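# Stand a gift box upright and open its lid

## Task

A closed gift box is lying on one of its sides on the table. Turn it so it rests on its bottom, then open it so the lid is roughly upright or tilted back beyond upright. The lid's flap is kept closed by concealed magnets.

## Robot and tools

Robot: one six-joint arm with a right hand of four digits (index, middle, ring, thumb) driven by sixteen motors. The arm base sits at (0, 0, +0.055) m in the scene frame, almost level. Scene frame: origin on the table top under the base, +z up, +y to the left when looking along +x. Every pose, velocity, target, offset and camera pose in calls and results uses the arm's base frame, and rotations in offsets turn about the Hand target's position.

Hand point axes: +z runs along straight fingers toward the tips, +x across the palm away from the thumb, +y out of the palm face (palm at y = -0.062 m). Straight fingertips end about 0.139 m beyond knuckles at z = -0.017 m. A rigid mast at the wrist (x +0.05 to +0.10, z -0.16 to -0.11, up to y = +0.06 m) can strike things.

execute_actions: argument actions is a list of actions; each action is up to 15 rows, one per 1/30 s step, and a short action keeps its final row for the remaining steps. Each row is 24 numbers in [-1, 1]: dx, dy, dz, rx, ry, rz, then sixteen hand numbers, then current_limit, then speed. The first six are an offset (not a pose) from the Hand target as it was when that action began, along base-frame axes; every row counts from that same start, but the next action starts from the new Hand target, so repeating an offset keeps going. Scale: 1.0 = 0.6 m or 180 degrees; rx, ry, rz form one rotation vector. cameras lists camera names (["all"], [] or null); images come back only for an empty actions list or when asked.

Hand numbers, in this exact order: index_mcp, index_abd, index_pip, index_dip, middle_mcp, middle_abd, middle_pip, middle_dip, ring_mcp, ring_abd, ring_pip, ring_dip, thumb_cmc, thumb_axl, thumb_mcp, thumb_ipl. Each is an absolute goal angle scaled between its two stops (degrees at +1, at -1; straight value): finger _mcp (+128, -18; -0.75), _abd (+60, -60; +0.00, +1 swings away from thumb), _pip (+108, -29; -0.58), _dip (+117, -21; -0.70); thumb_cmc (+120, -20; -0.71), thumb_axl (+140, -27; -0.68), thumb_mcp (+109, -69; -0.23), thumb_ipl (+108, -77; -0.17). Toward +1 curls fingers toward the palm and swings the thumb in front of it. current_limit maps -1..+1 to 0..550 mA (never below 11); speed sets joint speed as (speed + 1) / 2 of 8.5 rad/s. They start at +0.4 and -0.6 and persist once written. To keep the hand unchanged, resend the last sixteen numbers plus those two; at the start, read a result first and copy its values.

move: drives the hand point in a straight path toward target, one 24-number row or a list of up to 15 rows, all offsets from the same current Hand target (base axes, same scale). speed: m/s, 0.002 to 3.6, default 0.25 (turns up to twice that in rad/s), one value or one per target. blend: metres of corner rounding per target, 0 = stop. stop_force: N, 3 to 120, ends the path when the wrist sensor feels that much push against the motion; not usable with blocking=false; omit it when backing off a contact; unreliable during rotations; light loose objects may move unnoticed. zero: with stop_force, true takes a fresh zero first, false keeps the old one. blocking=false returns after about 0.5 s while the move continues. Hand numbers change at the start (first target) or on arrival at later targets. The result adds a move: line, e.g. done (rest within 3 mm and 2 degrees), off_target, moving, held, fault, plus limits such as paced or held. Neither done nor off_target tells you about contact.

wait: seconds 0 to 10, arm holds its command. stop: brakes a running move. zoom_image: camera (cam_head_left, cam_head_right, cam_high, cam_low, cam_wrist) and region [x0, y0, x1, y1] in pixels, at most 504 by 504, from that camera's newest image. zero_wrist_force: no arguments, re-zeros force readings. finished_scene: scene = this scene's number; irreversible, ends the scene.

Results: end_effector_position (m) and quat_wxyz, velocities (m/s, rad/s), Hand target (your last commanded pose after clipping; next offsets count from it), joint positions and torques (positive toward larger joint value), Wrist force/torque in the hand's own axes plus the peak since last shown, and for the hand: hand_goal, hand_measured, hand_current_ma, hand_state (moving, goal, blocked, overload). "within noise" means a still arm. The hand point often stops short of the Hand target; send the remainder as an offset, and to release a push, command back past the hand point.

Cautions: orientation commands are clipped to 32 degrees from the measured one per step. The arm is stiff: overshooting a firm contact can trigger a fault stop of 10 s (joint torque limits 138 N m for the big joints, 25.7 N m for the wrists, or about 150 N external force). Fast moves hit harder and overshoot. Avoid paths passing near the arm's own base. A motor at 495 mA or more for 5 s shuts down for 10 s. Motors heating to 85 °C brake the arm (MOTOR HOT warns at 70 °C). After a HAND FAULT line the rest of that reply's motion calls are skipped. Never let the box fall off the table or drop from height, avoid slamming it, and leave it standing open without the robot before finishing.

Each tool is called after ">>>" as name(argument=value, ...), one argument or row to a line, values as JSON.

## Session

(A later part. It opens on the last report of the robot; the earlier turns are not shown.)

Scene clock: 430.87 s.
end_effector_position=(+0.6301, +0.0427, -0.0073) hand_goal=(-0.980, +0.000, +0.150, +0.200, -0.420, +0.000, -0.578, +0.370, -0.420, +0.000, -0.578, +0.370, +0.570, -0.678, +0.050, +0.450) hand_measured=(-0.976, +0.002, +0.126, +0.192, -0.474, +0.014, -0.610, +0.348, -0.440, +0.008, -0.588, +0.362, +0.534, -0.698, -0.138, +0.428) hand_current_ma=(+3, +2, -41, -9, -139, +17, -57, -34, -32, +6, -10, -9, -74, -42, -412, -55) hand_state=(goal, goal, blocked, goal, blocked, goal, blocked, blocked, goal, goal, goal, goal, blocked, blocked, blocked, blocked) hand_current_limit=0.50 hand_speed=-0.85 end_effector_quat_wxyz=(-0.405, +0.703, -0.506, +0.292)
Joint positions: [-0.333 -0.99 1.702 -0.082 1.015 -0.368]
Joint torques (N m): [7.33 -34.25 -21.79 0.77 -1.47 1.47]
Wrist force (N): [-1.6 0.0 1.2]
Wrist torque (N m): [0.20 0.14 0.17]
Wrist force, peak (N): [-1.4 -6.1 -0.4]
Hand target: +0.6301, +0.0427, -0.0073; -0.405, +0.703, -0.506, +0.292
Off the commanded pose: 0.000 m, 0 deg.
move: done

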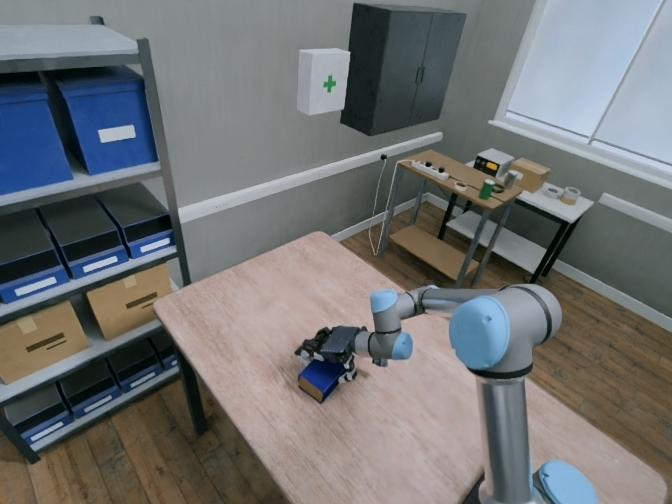

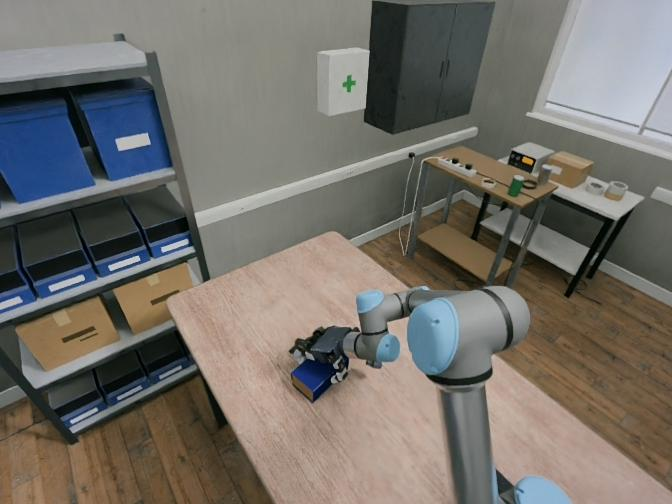

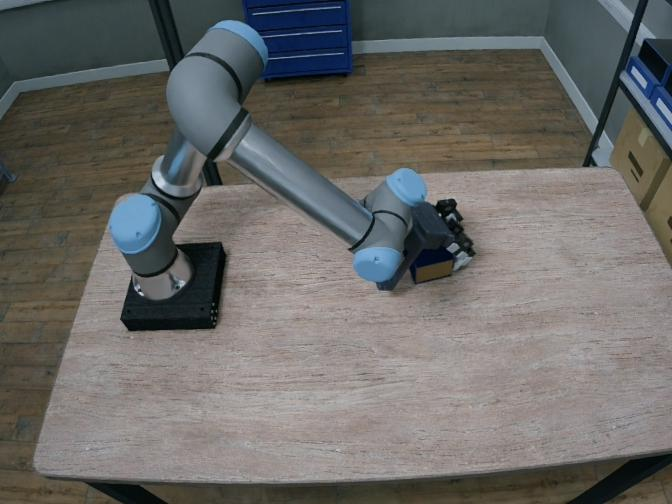

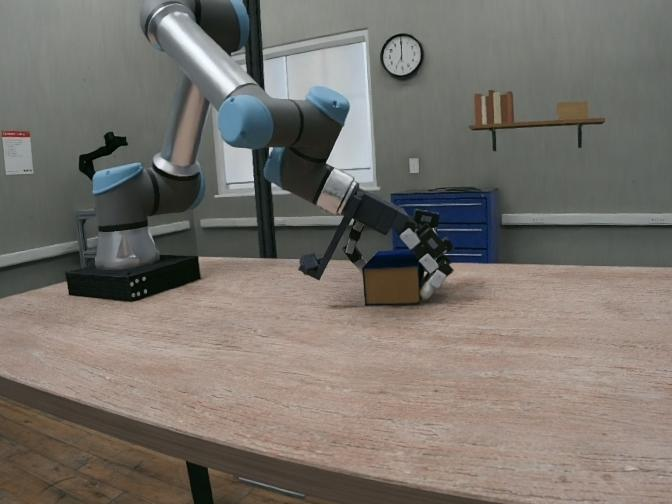

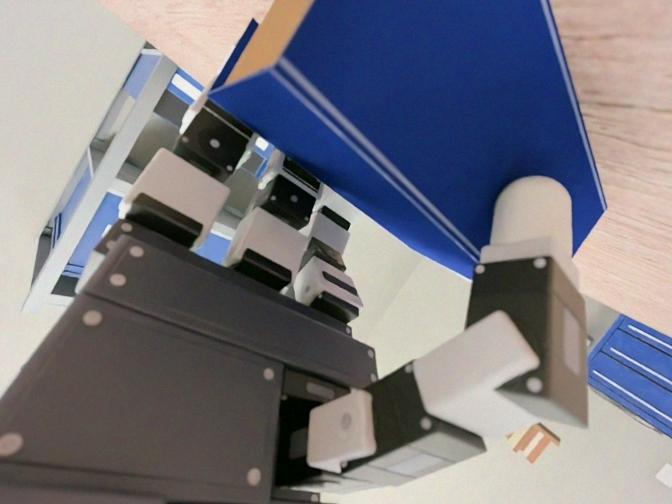

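>>> move(
  target=[
    [0,0,0,0,0,0,-0.72,0,-0.5,0.0,-0.40,0,-0.577,0.4,-0.40,0,-0.577,0.4,0.571,-0.678,0.1,0.47,0.5,-0.6],
    [0,0,0,0,0,0,-0.50,0,-0.577,0.3,-0.38,0,-0.577,0.42,-0.38,0,-0.577,0.42,0.571,-0.678,0.15,0.5,0.65,-0.7],
    [0,0,0,0,0,0,-0.44,0,-0.577,0.565,-0.35,0,-0.577,0.45,-0.35,0,-0.577,0.45,0.571,-0.678,0.2,0.5,0.65,-0.8],
    [0,0,0,0,0,0,-0.52,0,-0.577,0.85,-0.35,0,-0.577,0.45,-0.35,0,-0.577,0.45,0.571,-0.678,0.2,0.5,0.65,-0.85],
  ],
  cameras=["cam_low","cam_high","cam_wrist"],
)

>>> zoom_image(
  camera="cam_low",
  region=[350, 200, 470, 320],
)

>>> zoom_image(
  camera="cam_high",
  region=[370, 180, 500, 310],
)

>>> move(
  target=[
    [0,0,0,0,0,0,-0.60,0,-0.55,0.97,-0.35,0,-0.577,0.45,-0.35,0,-0.577,0.45,0.571,-0.678,0.2,0.5,0.65,-0.85],
    [0,0,0,0,0,0,-0.75,0,-0.285,0.9,-0.35,0,-0.577,0.45,-0.35,0,-0.577,0.45,0.571,-0.678,0.2,0.5,0.65,-0.85],
  ],
  cameras=["cam_low","cam_high","cam_wrist"],
)

>>> zoom_image(
  camera="cam_low",
  region=[350, 200, 470, 320],
)

>>> zoom_image(
  camera="cam_high",
  region=[370, 180, 500, 310],
)

Scene clock: 469.07 s.
end_effector_position=(+0.6301, +0.0427, -0.0073) hand_goal=(-0.520, +0.000, -0.578, +0.850, -0.350, +0.000, -0.578, +0.450, -0.350, +0.000, -0.578, +0.450, +0.570, -0.678, +0.200, +0.500) hand_measured=(-0.544, +0.006, -0.628, +0.496, -0.448, +0.022, -0.622, +0.430, -0.392, +0.010, -0.600, +0.432, +0.514, -0.712, -0.170, +0.444) hand_current_ma=(-41, +6, -114, -454, -314, +31, -93, -29, -98, +10, -34, -25, -135, -84, -454, -195) hand_state=(blocked, goal, blocked, blocked, blocked, blocked, blocked, goal, blocked, goal, blocked, goal, blocked, blocked, blocked, blocked) hand_current_limit=0.65 hand_speed=-0.85 end_effector_quat_wxyz=(-0.405, +0.703, -0.506, +0.292)
Joint positions: [-0.333 -0.99 1.702 -0.082 1.015 -0.368]
Joint torques (N m): [4.39 -33.66 -21.66 0.48 -1.29 1.14]
Wrist force (N): [-0.9 -3.3 -0.1]
Wrist torque (N m): [0.00 0.18 -0.02]
Wrist force, peak (N): [-1.3 -3.8 0.0]
Hand target: +0.6301, +0.0427, -0.0073; -0.405, +0.703, -0.506, +0.292
Off the commanded pose: 0.000 m, 0 deg.
move: done
Images, in order (width x height): cam_high 672x504, cam_low 672x504, cam_wrist 672x504.

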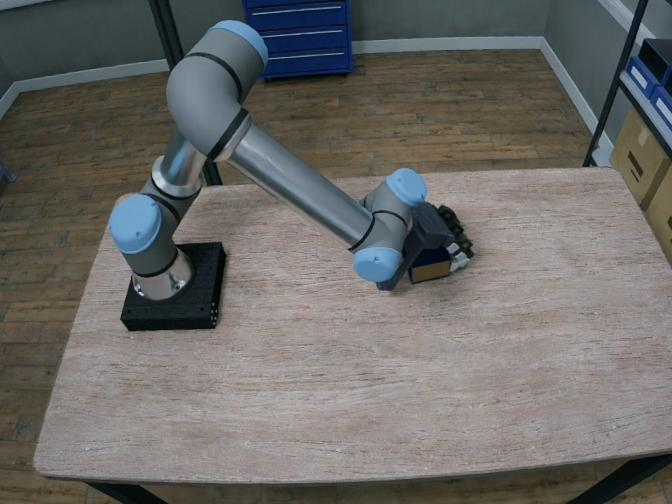

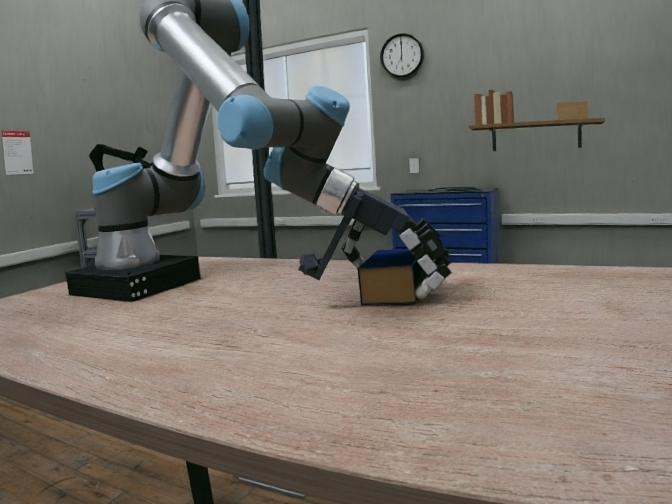

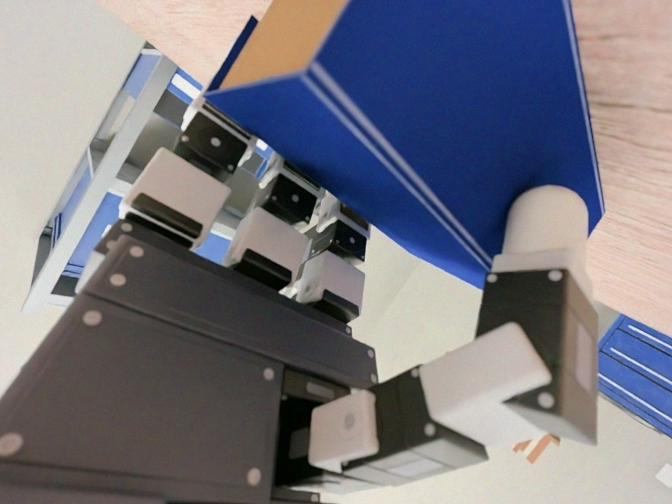

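Scaled by 4.200 from the camera's 672x504 image, which has a finer 960x720 frame.

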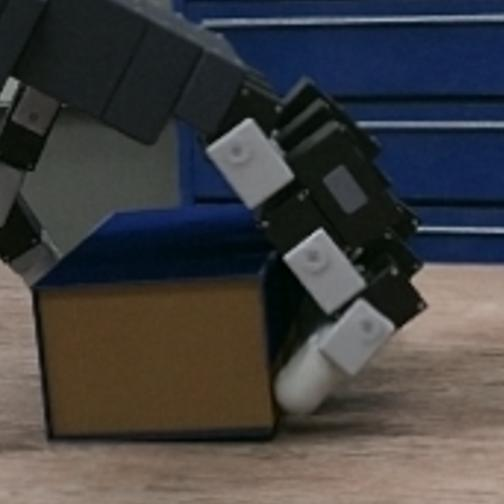

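Scaled by 3.877 from the camera's 672x504 image, which has a finer 960x720 frame.

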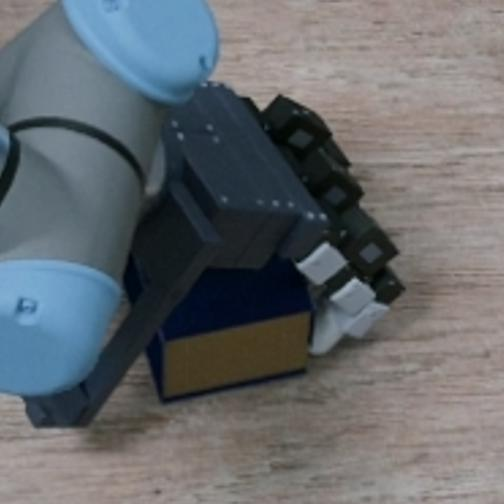

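Scene clock: 471.17 s.
end_effector_position=(+0.6301, +0.0427, -0.0073) hand_goal=(-0.750, +0.000, -0.286, +0.900, -0.350, +0.000, -0.578, +0.450, -0.350, +0.000, -0.578, +0.450, +0.570, -0.678, +0.200, +0.500) hand_measured=(-0.772, +0.006, -0.366, +0.860, -0.434, +0.022, -0.608, +0.436, -0.378, +0.008, -0.598, +0.444, +0.514, -0.712, -0.198, +0.444) hand_current_ma=(-37, +6, -216, -83, -257, +27, -53, -20, -51, +6, -29, -5, -135, -84, -454, -195) hand_state=(blocked, goal, blocked, blocked, blocked, blocked, blocked, goal, blocked, goal, goal, goal, blocked, blocked, blocked, blocked) hand_current_limit=0.65 hand_speed=-0.85 end_effector_quat_wxyz=(-0.405, +0.703, -0.506, +0.292)
Joint positions: [-0.333 -0.99 1.702 -0.082 1.015 -0.368]
Joint torques (N m): [4.2 -33.1 -20.72 0.45 -1.19 1.2]
Wrist force (N): [-1.6 -2.8 0.2]
Wrist torque (N m): [0.03 0.17 0.09]
Wrist force, peak (N): [-1.9 -3.9 0.4]
Hand target: +0.6301, +0.0427, -0.0073; -0.405, +0.703, -0.506, +0.292
Off the commanded pose: 0.000 m, 0 deg.
move: done
Images, in order (width x height): cam_high 672x504, cam_low 672x504, cam_wrist 672x504.

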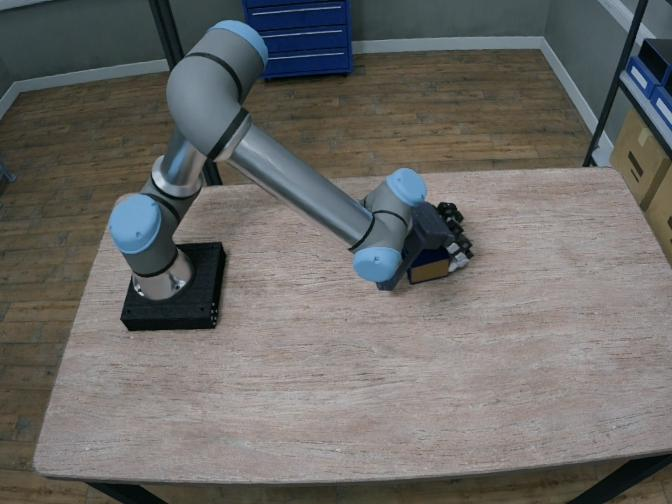

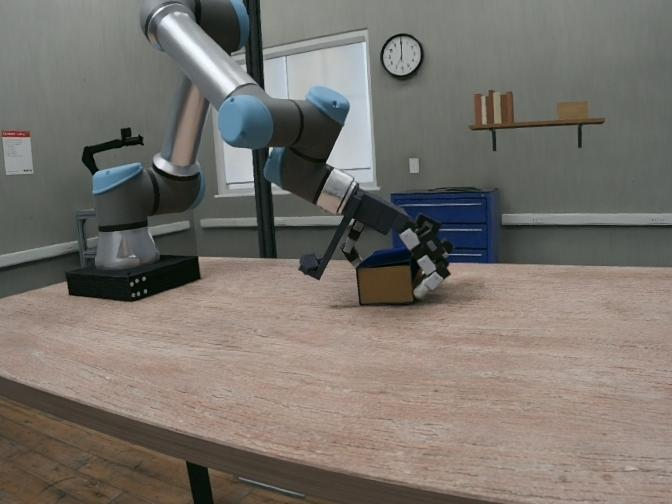

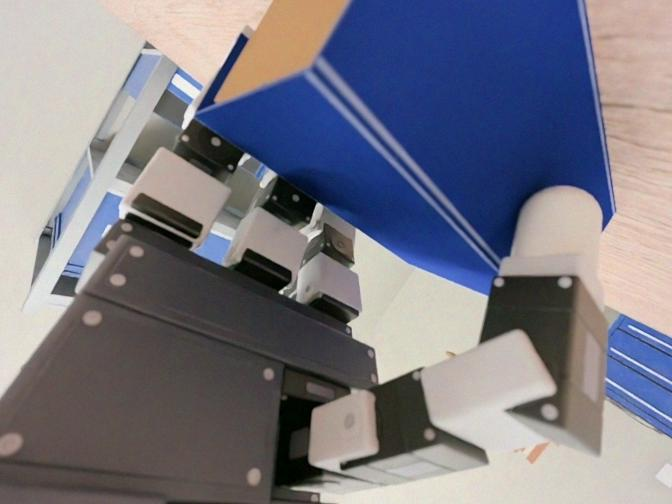

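Scaled by 4.200 from the camera's 672x504 image, which has a finer 960x720 frame.

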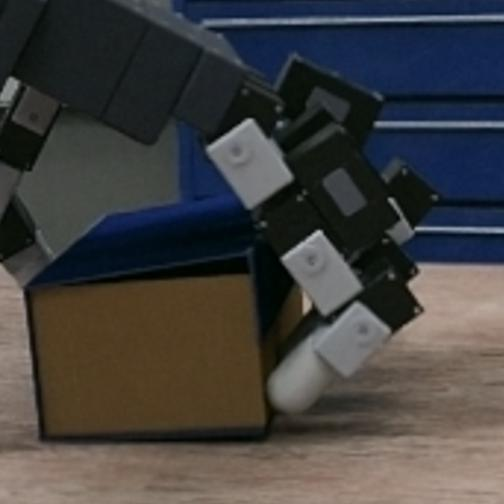

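Scaled by 3.877 from the camera's 672x504 image, which has a finer 960x720 frame.

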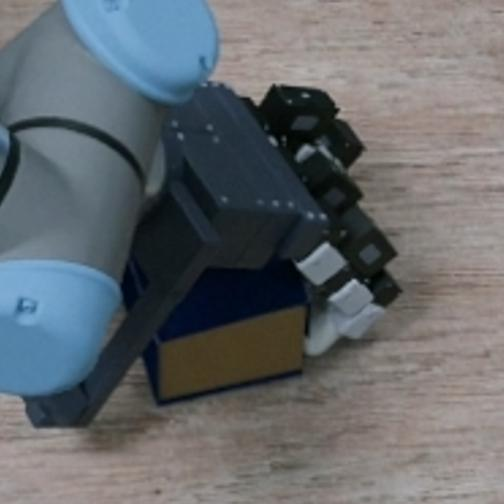

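>>> move(
  target=[
    [0,0,0,0,0,0,-0.95,0,-0.2,0.92,-0.35,0,-0.577,0.45,-0.35,0,-0.577,0.45,0.571,-0.678,0.2,0.5,0.65,-0.85],
    [0,0,0,0,0,0,-1,0,0.1,1,-0.35,0,-0.577,0.45,-0.35,0,-0.577,0.45,0.571,-0.678,0.2,0.5,0.65,-0.85],
  ],
  cameras=["cam_low","cam_head_left"],
)

>>> zoom_image(
  camera="cam_low",
  region=[350, 200, 470, 320],
)

Scene clock: 496.93 s.
end_effector_position=(+0.6301, +0.0427, -0.0073) hand_goal=(-1.000, +0.000, +0.100, +1.000, -0.350, +0.000, -0.578, +0.450, -0.350, +0.000, -0.578, +0.450, +0.570, -0.678, +0.200, +0.500) hand_measured=(-1.000, +0.002, +0.000, +0.974, -0.432, +0.022, -0.608, +0.440, -0.376, +0.008, -0.594, +0.448, +0.514, -0.712, -0.202, +0.444) hand_current_ma=(+0, +2, -297, -46, -244, +27, -53, -12, -47, +6, -23, -2, -135, -84, -454, -195) hand_state=(goal, goal, blocked, blocked, blocked, blocked, blocked, goal, blocked, goal, goal, goal, blocked, blocked, blocked, blocked) hand_current_limit=0.65 hand_speed=-0.85 end_effector_quat_wxyz=(-0.405, +0.703, -0.506, +0.292)
Joint positions: [-0.333 -0.99 1.702 -0.082 1.015 -0.368]
Joint torques (N m): [4.3 -34.52 -21.74 0.34 -1.18 1.25]
Wrist force (N): [-1.9 -6.4 -0.5]
Wrist torque (N m): [-0.12 0.19 0.07]
Wrist force, peak (N): [-2.1 -6.5 -0.4]
Hand target: +0.6301, +0.0427, -0.0073; -0.405, +0.703, -0.506, +0.292
Off the commanded pose: 0.000 m, 0 deg.
move: done
Images, in order (width x height): cam_head_left 672x504, cam_low 672x504.

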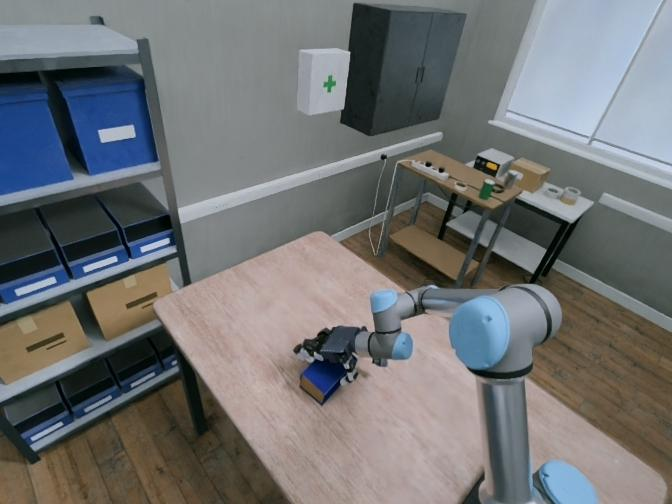

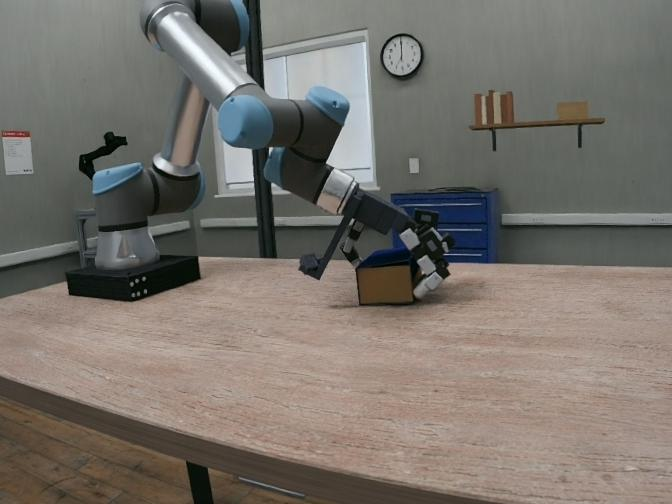

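Scaled by 4.200 from the camera's 672x504 image, which has a finer 960x720 frame.

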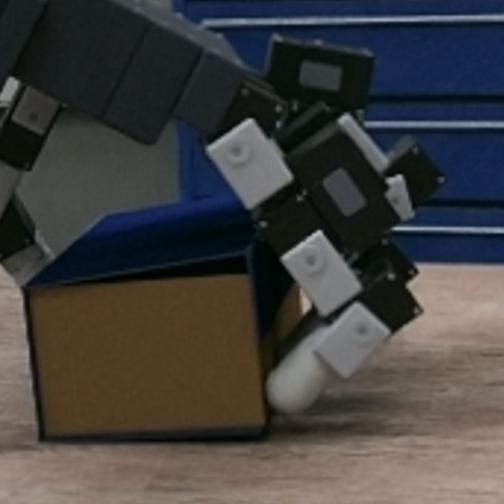

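>>> move(
  target=[
    [0,0,0,0,0,0,-1,0,0.1,1,-0.5,0,-0.577,0.3,-0.5,0,-0.577,0.3,0.571,-0.678,-0.1,0.35,0.65,-0.88],
    [0,0,0,0,0,0,-1,0,0.1,1,-0.65,0,-0.5,0.17,-0.65,0,-0.5,0.17,0.571,-0.678,-0.3,0.1,0.65,-0.85],
    [-0.006,-0.002,0.02,0,0,0,-1,0,0.1,1,-0.65,0,-0.5,0.17,-0.65,0,-0.5,0.17,0.571,-0.678,-0.3,0.1,0.65,-0.85],
  ],
  speed=0.04,
  cameras=["cam_low"],
)

>>> zoom_image(
  camera="cam_low",
  region=[350, 200, 470, 320],
)

Scene clock: 507.13 s.
end_effector_position=(+0.6266, +0.0415, +0.0046) hand_goal=(-1.000, +0.000, +0.100, +1.000, -0.650, +0.000, -0.500, +0.170, -0.650, +0.000, -0.500, +0.170, +0.570, -0.678, -0.300, +0.100) hand_measured=(-0.994, +0.002, +0.098, +1.000, -0.634, +0.004, -0.502, +0.172, -0.632, +0.002, -0.502, +0.172, +0.568, -0.680, -0.294, +0.102) hand_current_ma=(+5, +2, -1, +0, +26, +2, +0, +2, +29, +2, -1, +2, -1, -2, +8, +2) hand_state=(goal, goal, goal, goal, goal, goal, goal, goal, goal, goal, goal, goal, goal, goal, goal, goal) hand_current_limit=0.65 hand_speed=-0.85 end_effector_quat_wxyz=(-0.405, +0.703, -0.506, +0.292)
Joint positions: [-0.338 -1.015 1.705 -0.059 1.011 -0.371]
Joint torques (N m): [-13.81 -52.86 -7.56 1.97 -2.94 -1.99]
Wrist force (N): [-1.3 -0.6 0.6]
Wrist torque (N m): [0.23 0.12 0.29]
Wrist force, peak (N): [-3.4 -8.8 -3.0]
Hand target: +0.6265, +0.0415, +0.0047; -0.405, +0.703, -0.506, +0.292
Off the commanded pose: 0.000 m, 0 deg.
move: done
Images, in order (width x height): cam_low 672x504.

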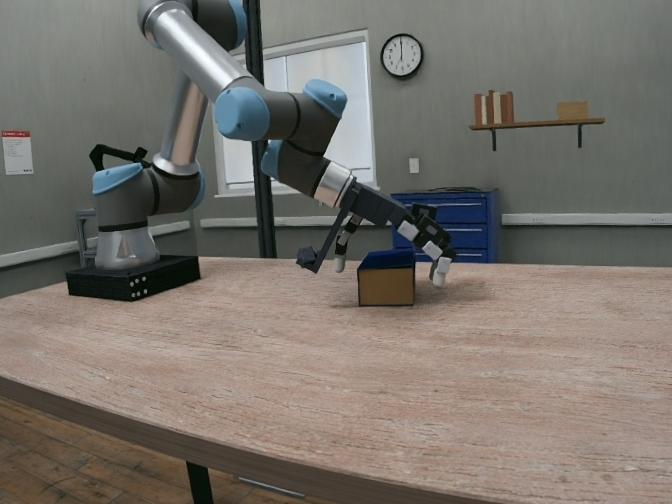

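Scaled by 4.200 from the camera's 672x504 image, which has a finer 960x720 frame.

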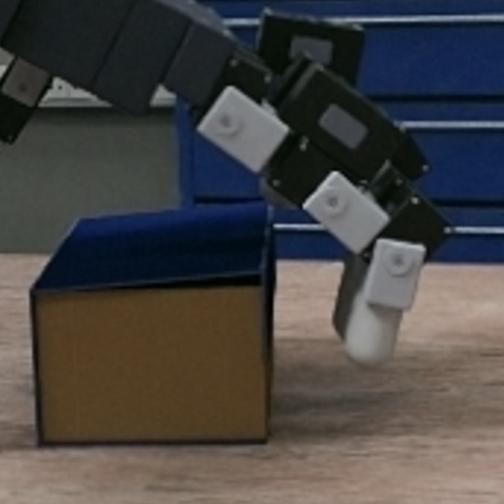

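>>> move(
  target=[-0.01,-0.0033,0.03,0,0,0,-1,0,0.1,1,-0.65,0,-0.5,0.17,-0.65,0,-0.5,0.17,0.571,-0.678,-0.3,0.1,0.65,-0.85],
  speed=0.04,
  cameras=["cam_low","cam_high"],
)

>>> zoom_image(
  camera="cam_low",
  region=[350, 200, 470, 320],
)

>>> zoom_image(
  camera="cam_high",
  region=[320, 180, 500, 330],
)

Scene clock: 511.30 s.
end_effector_position=(+0.6206, +0.0395, +0.0226) hand_goal=(-1.000, +0.000, +0.100, +1.000, -0.650, +0.000, -0.500, +0.170, -0.650, +0.000, -0.500, +0.170, +0.570, -0.678, -0.300, +0.100) hand_measured=(-0.994, +0.002, +0.098, +1.000, -0.634, +0.004, -0.502, +0.172, -0.632, +0.002, -0.502, +0.172, +0.568, -0.680, -0.294, +0.102) hand_current_ma=(+5, +2, -1, +0, +25, +2, +0, +2, +29, +2, +0, +2, -1, -2, +8, +2) hand_state=(goal, goal, goal, goal, goal, goal, goal, goal, goal, goal, goal, goal, goal, goal, goal, goal) hand_current_limit=0.65 hand_speed=-0.85 end_effector_quat_wxyz=(-0.405, +0.703, -0.506, +0.292)
Joint positions: [-0.347 -1.052 1.711 -0.024 1.004 -0.377]
Joint torques (N m): [-12.49 -51.04 -9.47 1.98 -2.62 -2.09]
Wrist force (N): [-1.4 -1.0 0.6]
Wrist torque (N m): [0.20 0.12 0.27]
Wrist force, peak (N): [-1.6 -1.1 1.0]
Hand target: +0.6205, +0.0395, +0.0227; -0.405, +0.703, -0.506, +0.292
Off the commanded pose: 0.000 m, 0 deg.
move: done
Images, in order (width x height): cam_high 672x504, cam_low 672x504.

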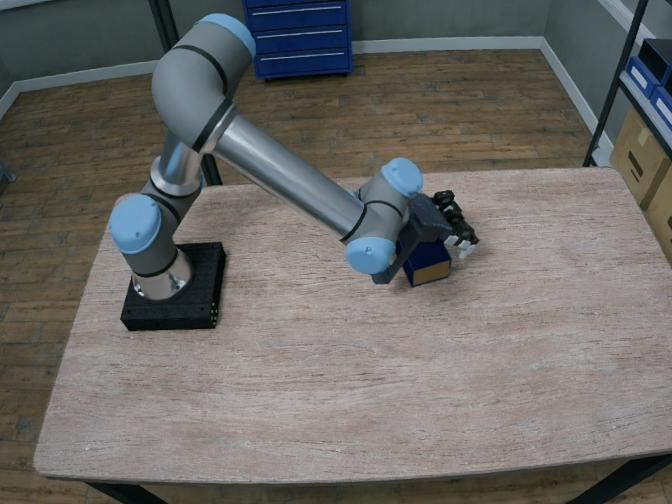

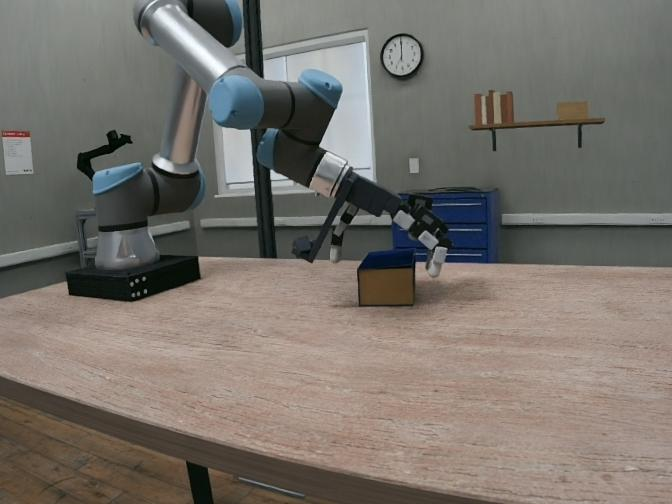

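Scaled by 4.200 from the camera's 672x504 image, which has a finer 960x720 frame.

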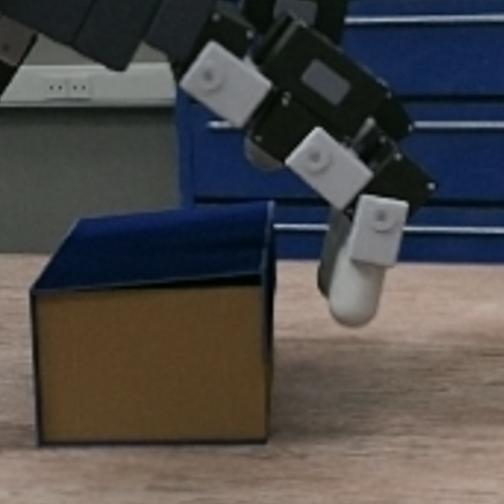

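Scaled by 2.800 from the camera's 672x504 image, which has a finer 960x720 frame.

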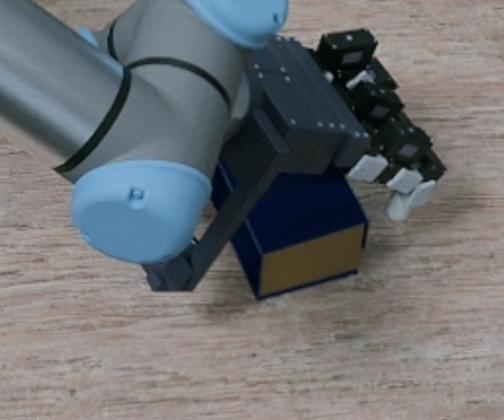

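>>> move(
  target=[
    [0,0,0,0,0,0,-0.89,0,-0.431,0.174,-0.89,0,-0.431,0.174,-0.89,0,-0.431,0.174,0.571,-0.678,-0.449,-0.168,0.4,-0.3],
    [0.016,0.0053,-0.05,0,0,0,-0.89,0,-0.431,0.174,-0.89,0,-0.431,0.174,-0.89,0,-0.431,0.174,0.571,-0.678,-0.449,-0.168,0.4,-0.3],
    [0.016,0.0053,-0.05,0,0,0,-0.72,0,-0.5,0,-0.493,0,-0.577,0.333,-0.493,0,-0.577,0.333,0.571,-0.678,-0.15,0.438,0.2,-0.7],
    [0.016,0.0053,-0.05,0,0,0,-0.5,0,-0.577,0.3,-0.35,0,-0.577,0.45,-0.35,0,-0.577,0.45,0.571,-0.678,0.2,0.5,0.65,-0.8],
  ],
  speed=0.08,
)

>>> move(
  target=[
    [0,0,0,0,0,0,-0.44,0,-0.577,0.565,-0.35,0,-0.577,0.45,-0.35,0,-0.577,0.45,0.571,-0.678,0.2,0.5,0.65,-0.8],
    [0,0,0,0,0,0,-0.52,0,-0.577,0.85,-0.35,0,-0.577,0.45,-0.35,0,-0.577,0.45,0.571,-0.678,0.2,0.5,0.65,-0.8],
    [0,0,0,0,0,0,-0.6,0,-0.55,0.97,-0.35,0,-0.577,0.45,-0.35,0,-0.577,0.45,0.571,-0.678,0.2,0.5,0.65,-0.8],
    [0,0,0,0,0,0,-0.75,0,-0.285,0.9,-0.35,0,-0.577,0.45,-0.35,0,-0.577,0.45,0.571,-0.678,0.2,0.5,0.65,-0.8],
    [0,0,0,0,0,0,-0.95,0,-0.2,0.92,-0.35,0,-0.577,0.45,-0.35,0,-0.577,0.45,0.571,-0.678,0.1,0.48,0.65,-0.8],
  ],
  speed=0.08,
  cameras=["cam_low"],
)

>>> zoom_image(
  camera="cam_low",
  region=[350, 200, 470, 320],
)

Scene clock: 536.80 s.
end_effector_position=(+0.6301, +0.0427, -0.0073) hand_goal=(-0.500, +0.000, -0.578, +0.300, -0.350, +0.000, -0.578, +0.450, -0.350, +0.000, -0.578, +0.450, +0.570, -0.678, +0.200, +0.500) hand_measured=(-0.530, +0.002, -0.582, +0.282, -0.446, +0.024, -0.616, +0.394, -0.388, +0.008, -0.594, +0.420, +0.516, -0.708, -0.154, +0.456) hand_current_ma=(-58, +1, -4, -28, -311, +34, -78, -131, -86, +7, -22, -52, -127, -72, -454, -145) hand_state=(blocked, goal, goal, goal, blocked, blocked, blocked, blocked, blocked, goal, goal, blocked, blocked, blocked, blocked, blocked) hand_current_limit=0.65 hand_speed=-0.80 end_effector_quat_wxyz=(-0.405, +0.703, -0.506, +0.292)
Joint positions: [-0.333 -0.99 1.702 -0.082 1.015 -0.368]
Joint torques (N m): [15.3 -30.81 -24.38 -0.87 1.03 1.7]
Wrist force (N): [-1.5 -0.4 0.7]
Wrist torque (N m): [0.28 0.12 0.22]
Wrist force, peak (N): [-1.5 -1.8 0.4]
Hand target: +0.6301, +0.0427, -0.0073; -0.405, +0.703, -0.506, +0.292
Off the commanded pose: 0.000 m, 0 deg.
move: done

Scene clock: 540.00 s.
end_effector_position=(+0.6301, +0.0427, -0.0073) hand_goal=(-0.950, +0.000, -0.200, +0.920, -0.350, +0.000, -0.578, +0.450, -0.350, +0.000, -0.578, +0.450, +0.570, -0.678, +0.100, +0.480) hand_measured=(-0.936, +0.004, -0.206, +0.908, -0.436, +0.020, -0.608, +0.432, -0.372, +0.004, -0.592, +0.444, +0.516, -0.708, -0.184, +0.440) hand_current_ma=(+21, +2, -7, -15, -262, +25, -56, -28, -38, +3, -18, -5, -127, -72, -454, -125) hand_state=(goal, goal, goal, goal, blocked, goal, blocked, goal, blocked, goal, goal, goal, blocked, blocked, blocked, blocked) hand_current_limit=0.65 hand_speed=-0.80 end_effector_quat_wxyz=(-0.405, +0.703, -0.506, +0.292)
Joint positions: [-0.333 -0.99 1.702 -0.082 1.015 -0.368]
Joint torques (N m): [13.46 -32.24 -22.56 0.23 0.29 0.57]
Wrist force (N): [-1.5 0.6 1.3]
Wrist torque (N m): [0.26 0.14 0.17]
Wrist force, peak (N): [-1.9 -3.5 0.3]
Hand target: +0.6301, +0.0427, -0.0073; -0.405, +0.703, -0.506, +0.292
Off the commanded pose: 0.000 m, 0 deg.
move: done
Images, in order (width x height): cam_low 672x504.

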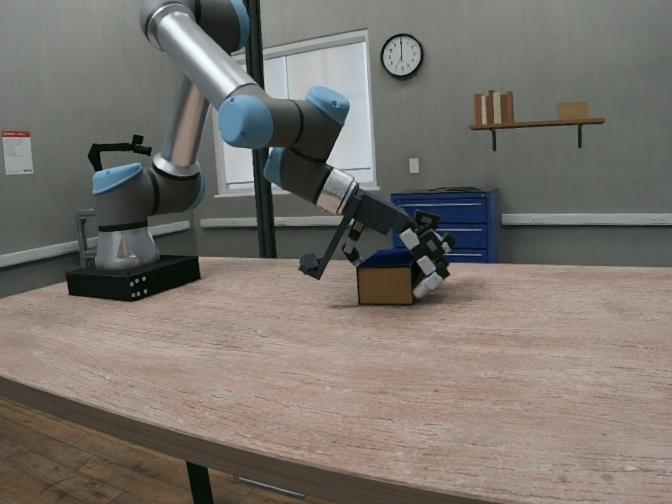

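Scaled by 4.200 from the camera's 672x504 image, which has a finer 960x720 frame.

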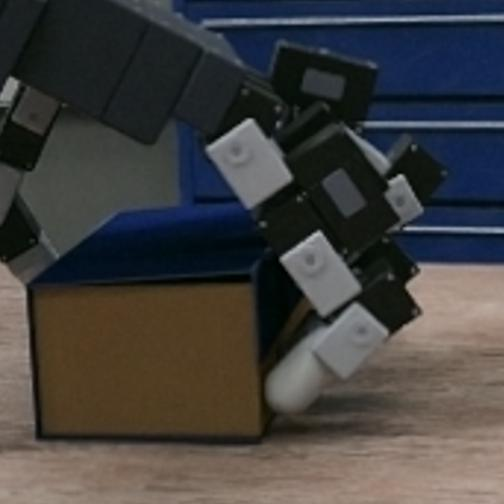

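>>> move(
  target=[
    [0,0,0,0,0,0,-1,0,0.1,1,-0.35,0,-0.577,0.45,-0.35,0,-0.577,0.45,0.571,-0.678,0.1,0.48,0.65,-0.8],
  ],
  speed=0.08,
  cameras=["cam_low","cam_head_left","cam_high"],
)

>>> zoom_image(
  camera="cam_low",
  region=[350, 220, 450, 320],
)

>>> zoom_image(
  camera="cam_head_left",
  region=[280, 300, 400, 420],
)

Scene clock: 543.47 s.
end_effector_position=(+0.6301, +0.0427, -0.0073) hand_goal=(-1.000, +0.000, +0.100, +1.000, -0.350, +0.000, -0.578, +0.450, -0.350, +0.000, -0.578, +0.450, +0.570, -0.678, +0.100, +0.480) hand_measured=(-1.000, +0.004, -0.002, +0.966, -0.418, +0.020, -0.604, +0.444, -0.356, +0.004, -0.586, +0.446, +0.522, -0.704, -0.204, +0.430) hand_current_ma=(+0, +2, -305, -63, -186, +25, -44, -7, -5, +3, -7, -2, -110, -56, -454, -171) hand_state=(goal, goal, blocked, blocked, blocked, goal, blocked, goal, goal, goal, goal, goal, blocked, blocked, blocked, blocked) hand_current_limit=0.65 hand_speed=-0.80 end_effector_quat_wxyz=(-0.405, +0.703, -0.506, +0.292)
Joint positions: [-0.333 -0.99 1.702 -0.082 1.015 -0.368]
Joint torques (N m): [12.62 -38.59 -18.53 1.2 -0.74 -0.8]
Wrist force (N): [-2.3 -6.5 -0.1]
Wrist torque (N m): [-0.17 0.20 0.11]
Wrist force, peak (N): [-2.1 -7.3 -0.6]
Hand target: +0.6301, +0.0427, -0.0073; -0.405, +0.703, -0.506, +0.292
Off the commanded pose: 0.000 m, 0 deg.
move: done
Images, in order (width x height): cam_head_left 672x504, cam_high 672x504, cam_low 672x504.

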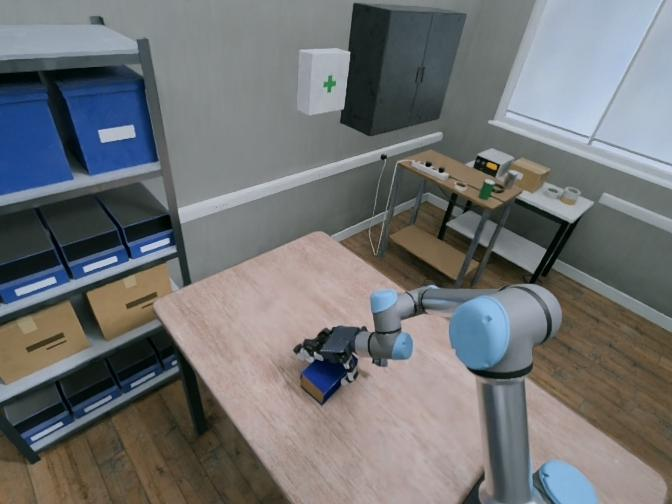

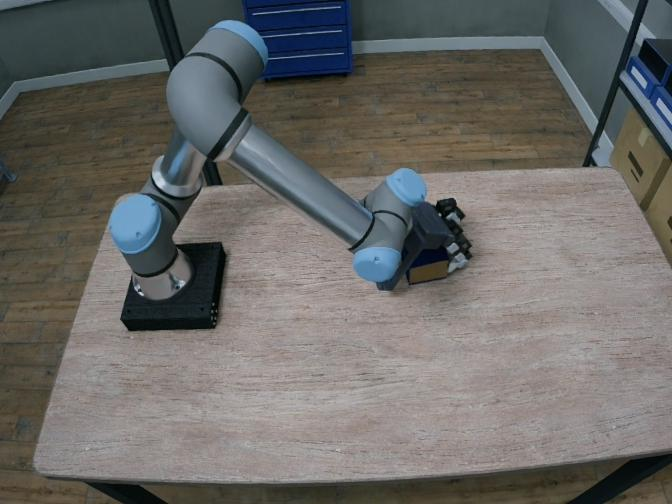

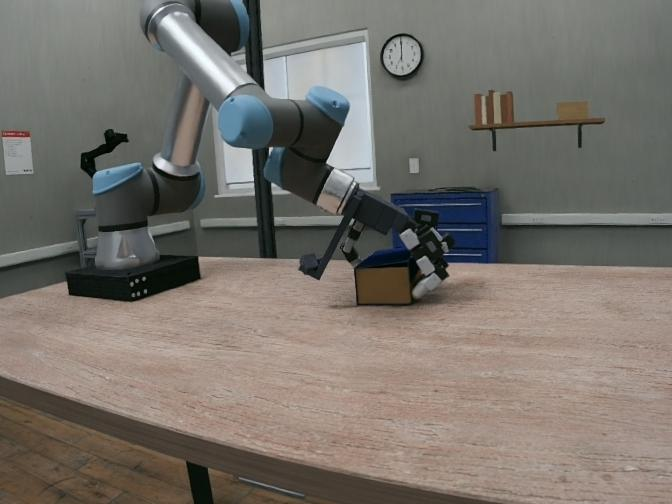

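Scaled by 5.040 from the camera's 672x504 image, which has a finer 960x720 frame.

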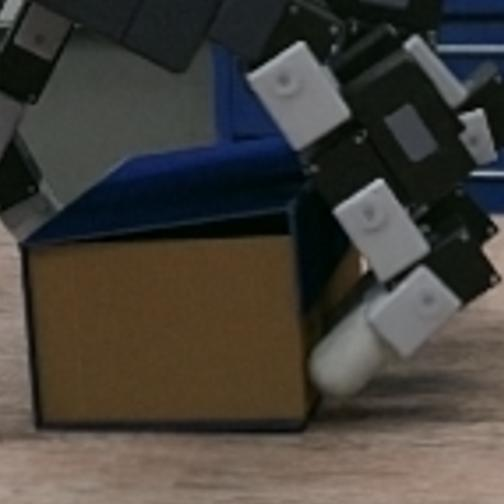

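Scaled by 4.200 from the camera's 672x504 image, which has a finer 960x720 frame.

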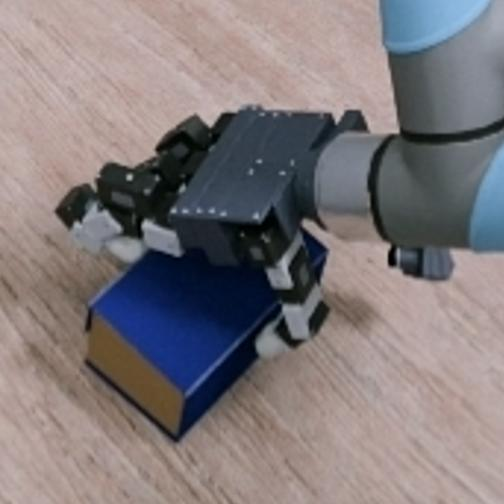

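>>> move(
  target=[
    [-0.003,-0.001,0.012,0,0,0,-1,0,0.1,1,-0.38,0,-0.577,0.42,-0.38,0,-0.577,0.42,0.571,-0.678,0,0.46,0.65,-0.9],
    [-0.006,-0.002,0.03,0,0,0,-1,0,0.1,1,-0.38,0,-0.577,0.42,-0.38,0,-0.577,0.42,0.571,-0.678,0,0.46,0.65,-0.9],
  ],
  speed=0.02,
  cameras=["cam_low"],
)

>>> zoom_image(
  camera="cam_low",
  region=[350, 220, 450, 320],
)

Scene clock: 549.03 s.
end_effector_position=(+0.6265, +0.0415, +0.0106) hand_goal=(-1.000, +0.000, +0.100, +1.000, -0.380, +0.000, -0.578, +0.420, -0.380, +0.000, -0.578, +0.420, +0.570, -0.678, +0.000, +0.460) hand_measured=(-1.000, +0.004, +0.042, +0.984, -0.416, +0.012, -0.600, +0.412, -0.374, +0.002, -0.580, +0.420, +0.544, -0.690, -0.204, +0.410) hand_current_ma=(+0, +2, -137, -21, -79, +13, -36, -8, +7, +1, -1, +0, -46, -20, -454, -174) hand_state=(goal, goal, blocked, goal, blocked, goal, blocked, goal, goal, goal, goal, goal, blocked, goal, blocked, blocked) hand_current_limit=0.65 hand_speed=-0.90 end_effector_quat_wxyz=(-0.405, +0.703, -0.506, +0.292)
Joint positions: [-0.338 -1.024 1.701 -0.046 1.011 -0.372]
Joint torques (N m): [-12.49 -52.04 -26.51 2.1 -2.83 -1.77]
Wrist force (N): [-1.3 0.7 1.3]
Wrist torque (N m): [0.28 0.11 0.28]
Wrist force, peak (N): [-2.4 -7.7 -0.8]
Hand target: +0.6265, +0.0415, +0.0107; -0.405, +0.703, -0.506, +0.292
Off the commanded pose: 0.000 m, 0 deg.
move: done
Images, in order (width x height): cam_low 672x504.

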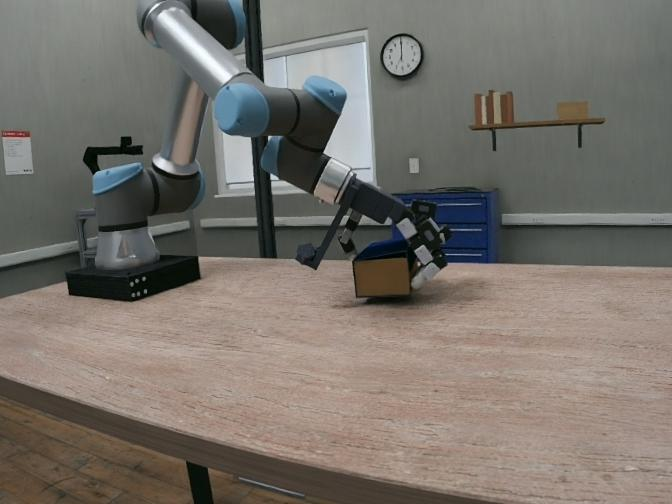

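Scaled by 5.040 from the camera's 672x504 image, which has a finer 960x720 frame.

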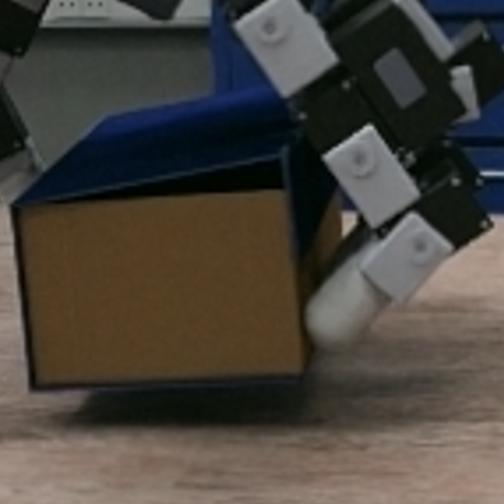

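>>> move(
  target=[
    [0.002,0.0007,-0.012,0,0,0,-1,0,0.1,1,-0.38,0,-0.577,0.42,-0.38,0,-0.577,0.42,0.571,-0.678,0,0.46,0.65,-0.95],
    [0.002,0.0007,-0.014,0,0,0,-1,0,0.1,1,-0.41,0,-0.577,0.4,-0.41,0,-0.577,0.4,0.571,-0.678,-0.21,0.38,0.65,-0.95],
  ],
  speed=0.02,
  cameras=["cam_low"],
)

>>> zoom_image(
  camera="cam_low",
  region=[350, 220, 450, 320],
)

Scene clock: 554.53 s.
end_effector_position=(+0.6277, +0.0419, +0.0023) hand_goal=(-1.000, +0.000, +0.100, +1.000, -0.410, +0.000, -0.578, +0.400, -0.410, +0.000, -0.578, +0.400, +0.570, -0.678, -0.210, +0.380) hand_measured=(-0.996, +0.002, +0.096, +0.994, -0.410, +0.002, -0.586, +0.396, -0.396, +0.002, -0.580, +0.402, +0.566, -0.682, -0.216, +0.370) hand_current_ma=(+4, +2, -2, -5, +0, +2, -6, -3, +21, +1, -1, +2, -3, -3, -7, -14) hand_state=(goal, goal, moving, goal, goal, goal, goal, goal, goal, goal, goal, goal, goal, goal, goal, goal) hand_current_limit=0.65 hand_speed=-0.95 end_effector_quat_wxyz=(-0.405, +0.703, -0.506, +0.292)
Joint positions: [-0.337 -1.009 1.703 -0.063 1.012 -0.37]
Joint torques (N m): [14.1 -29.15 -8.71 -1.35 1.15 1.87]
Wrist force (N): [-1.6 -0.4 0.7]
Wrist torque (N m): [0.23 0.14 0.21]
Wrist force, peak (N): [-1.6 0.7 1.4]
Hand target: +0.6277, +0.0419, +0.0023; -0.405, +0.703, -0.506, +0.292
Off the commanded pose: 0.000 m, 0 deg.
move: done
Images, in order (width x height): cam_low 672x504.

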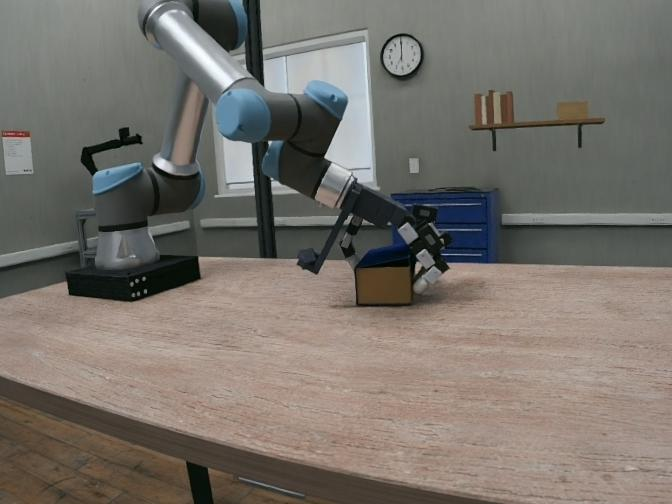

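Scaled by 5.040 from the camera's 672x504 image, which has a finer 960x720 frame.

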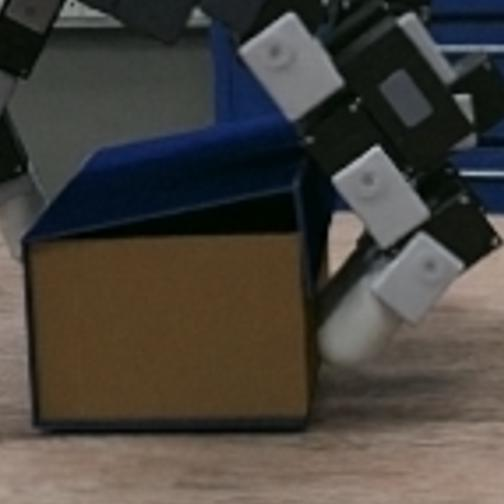

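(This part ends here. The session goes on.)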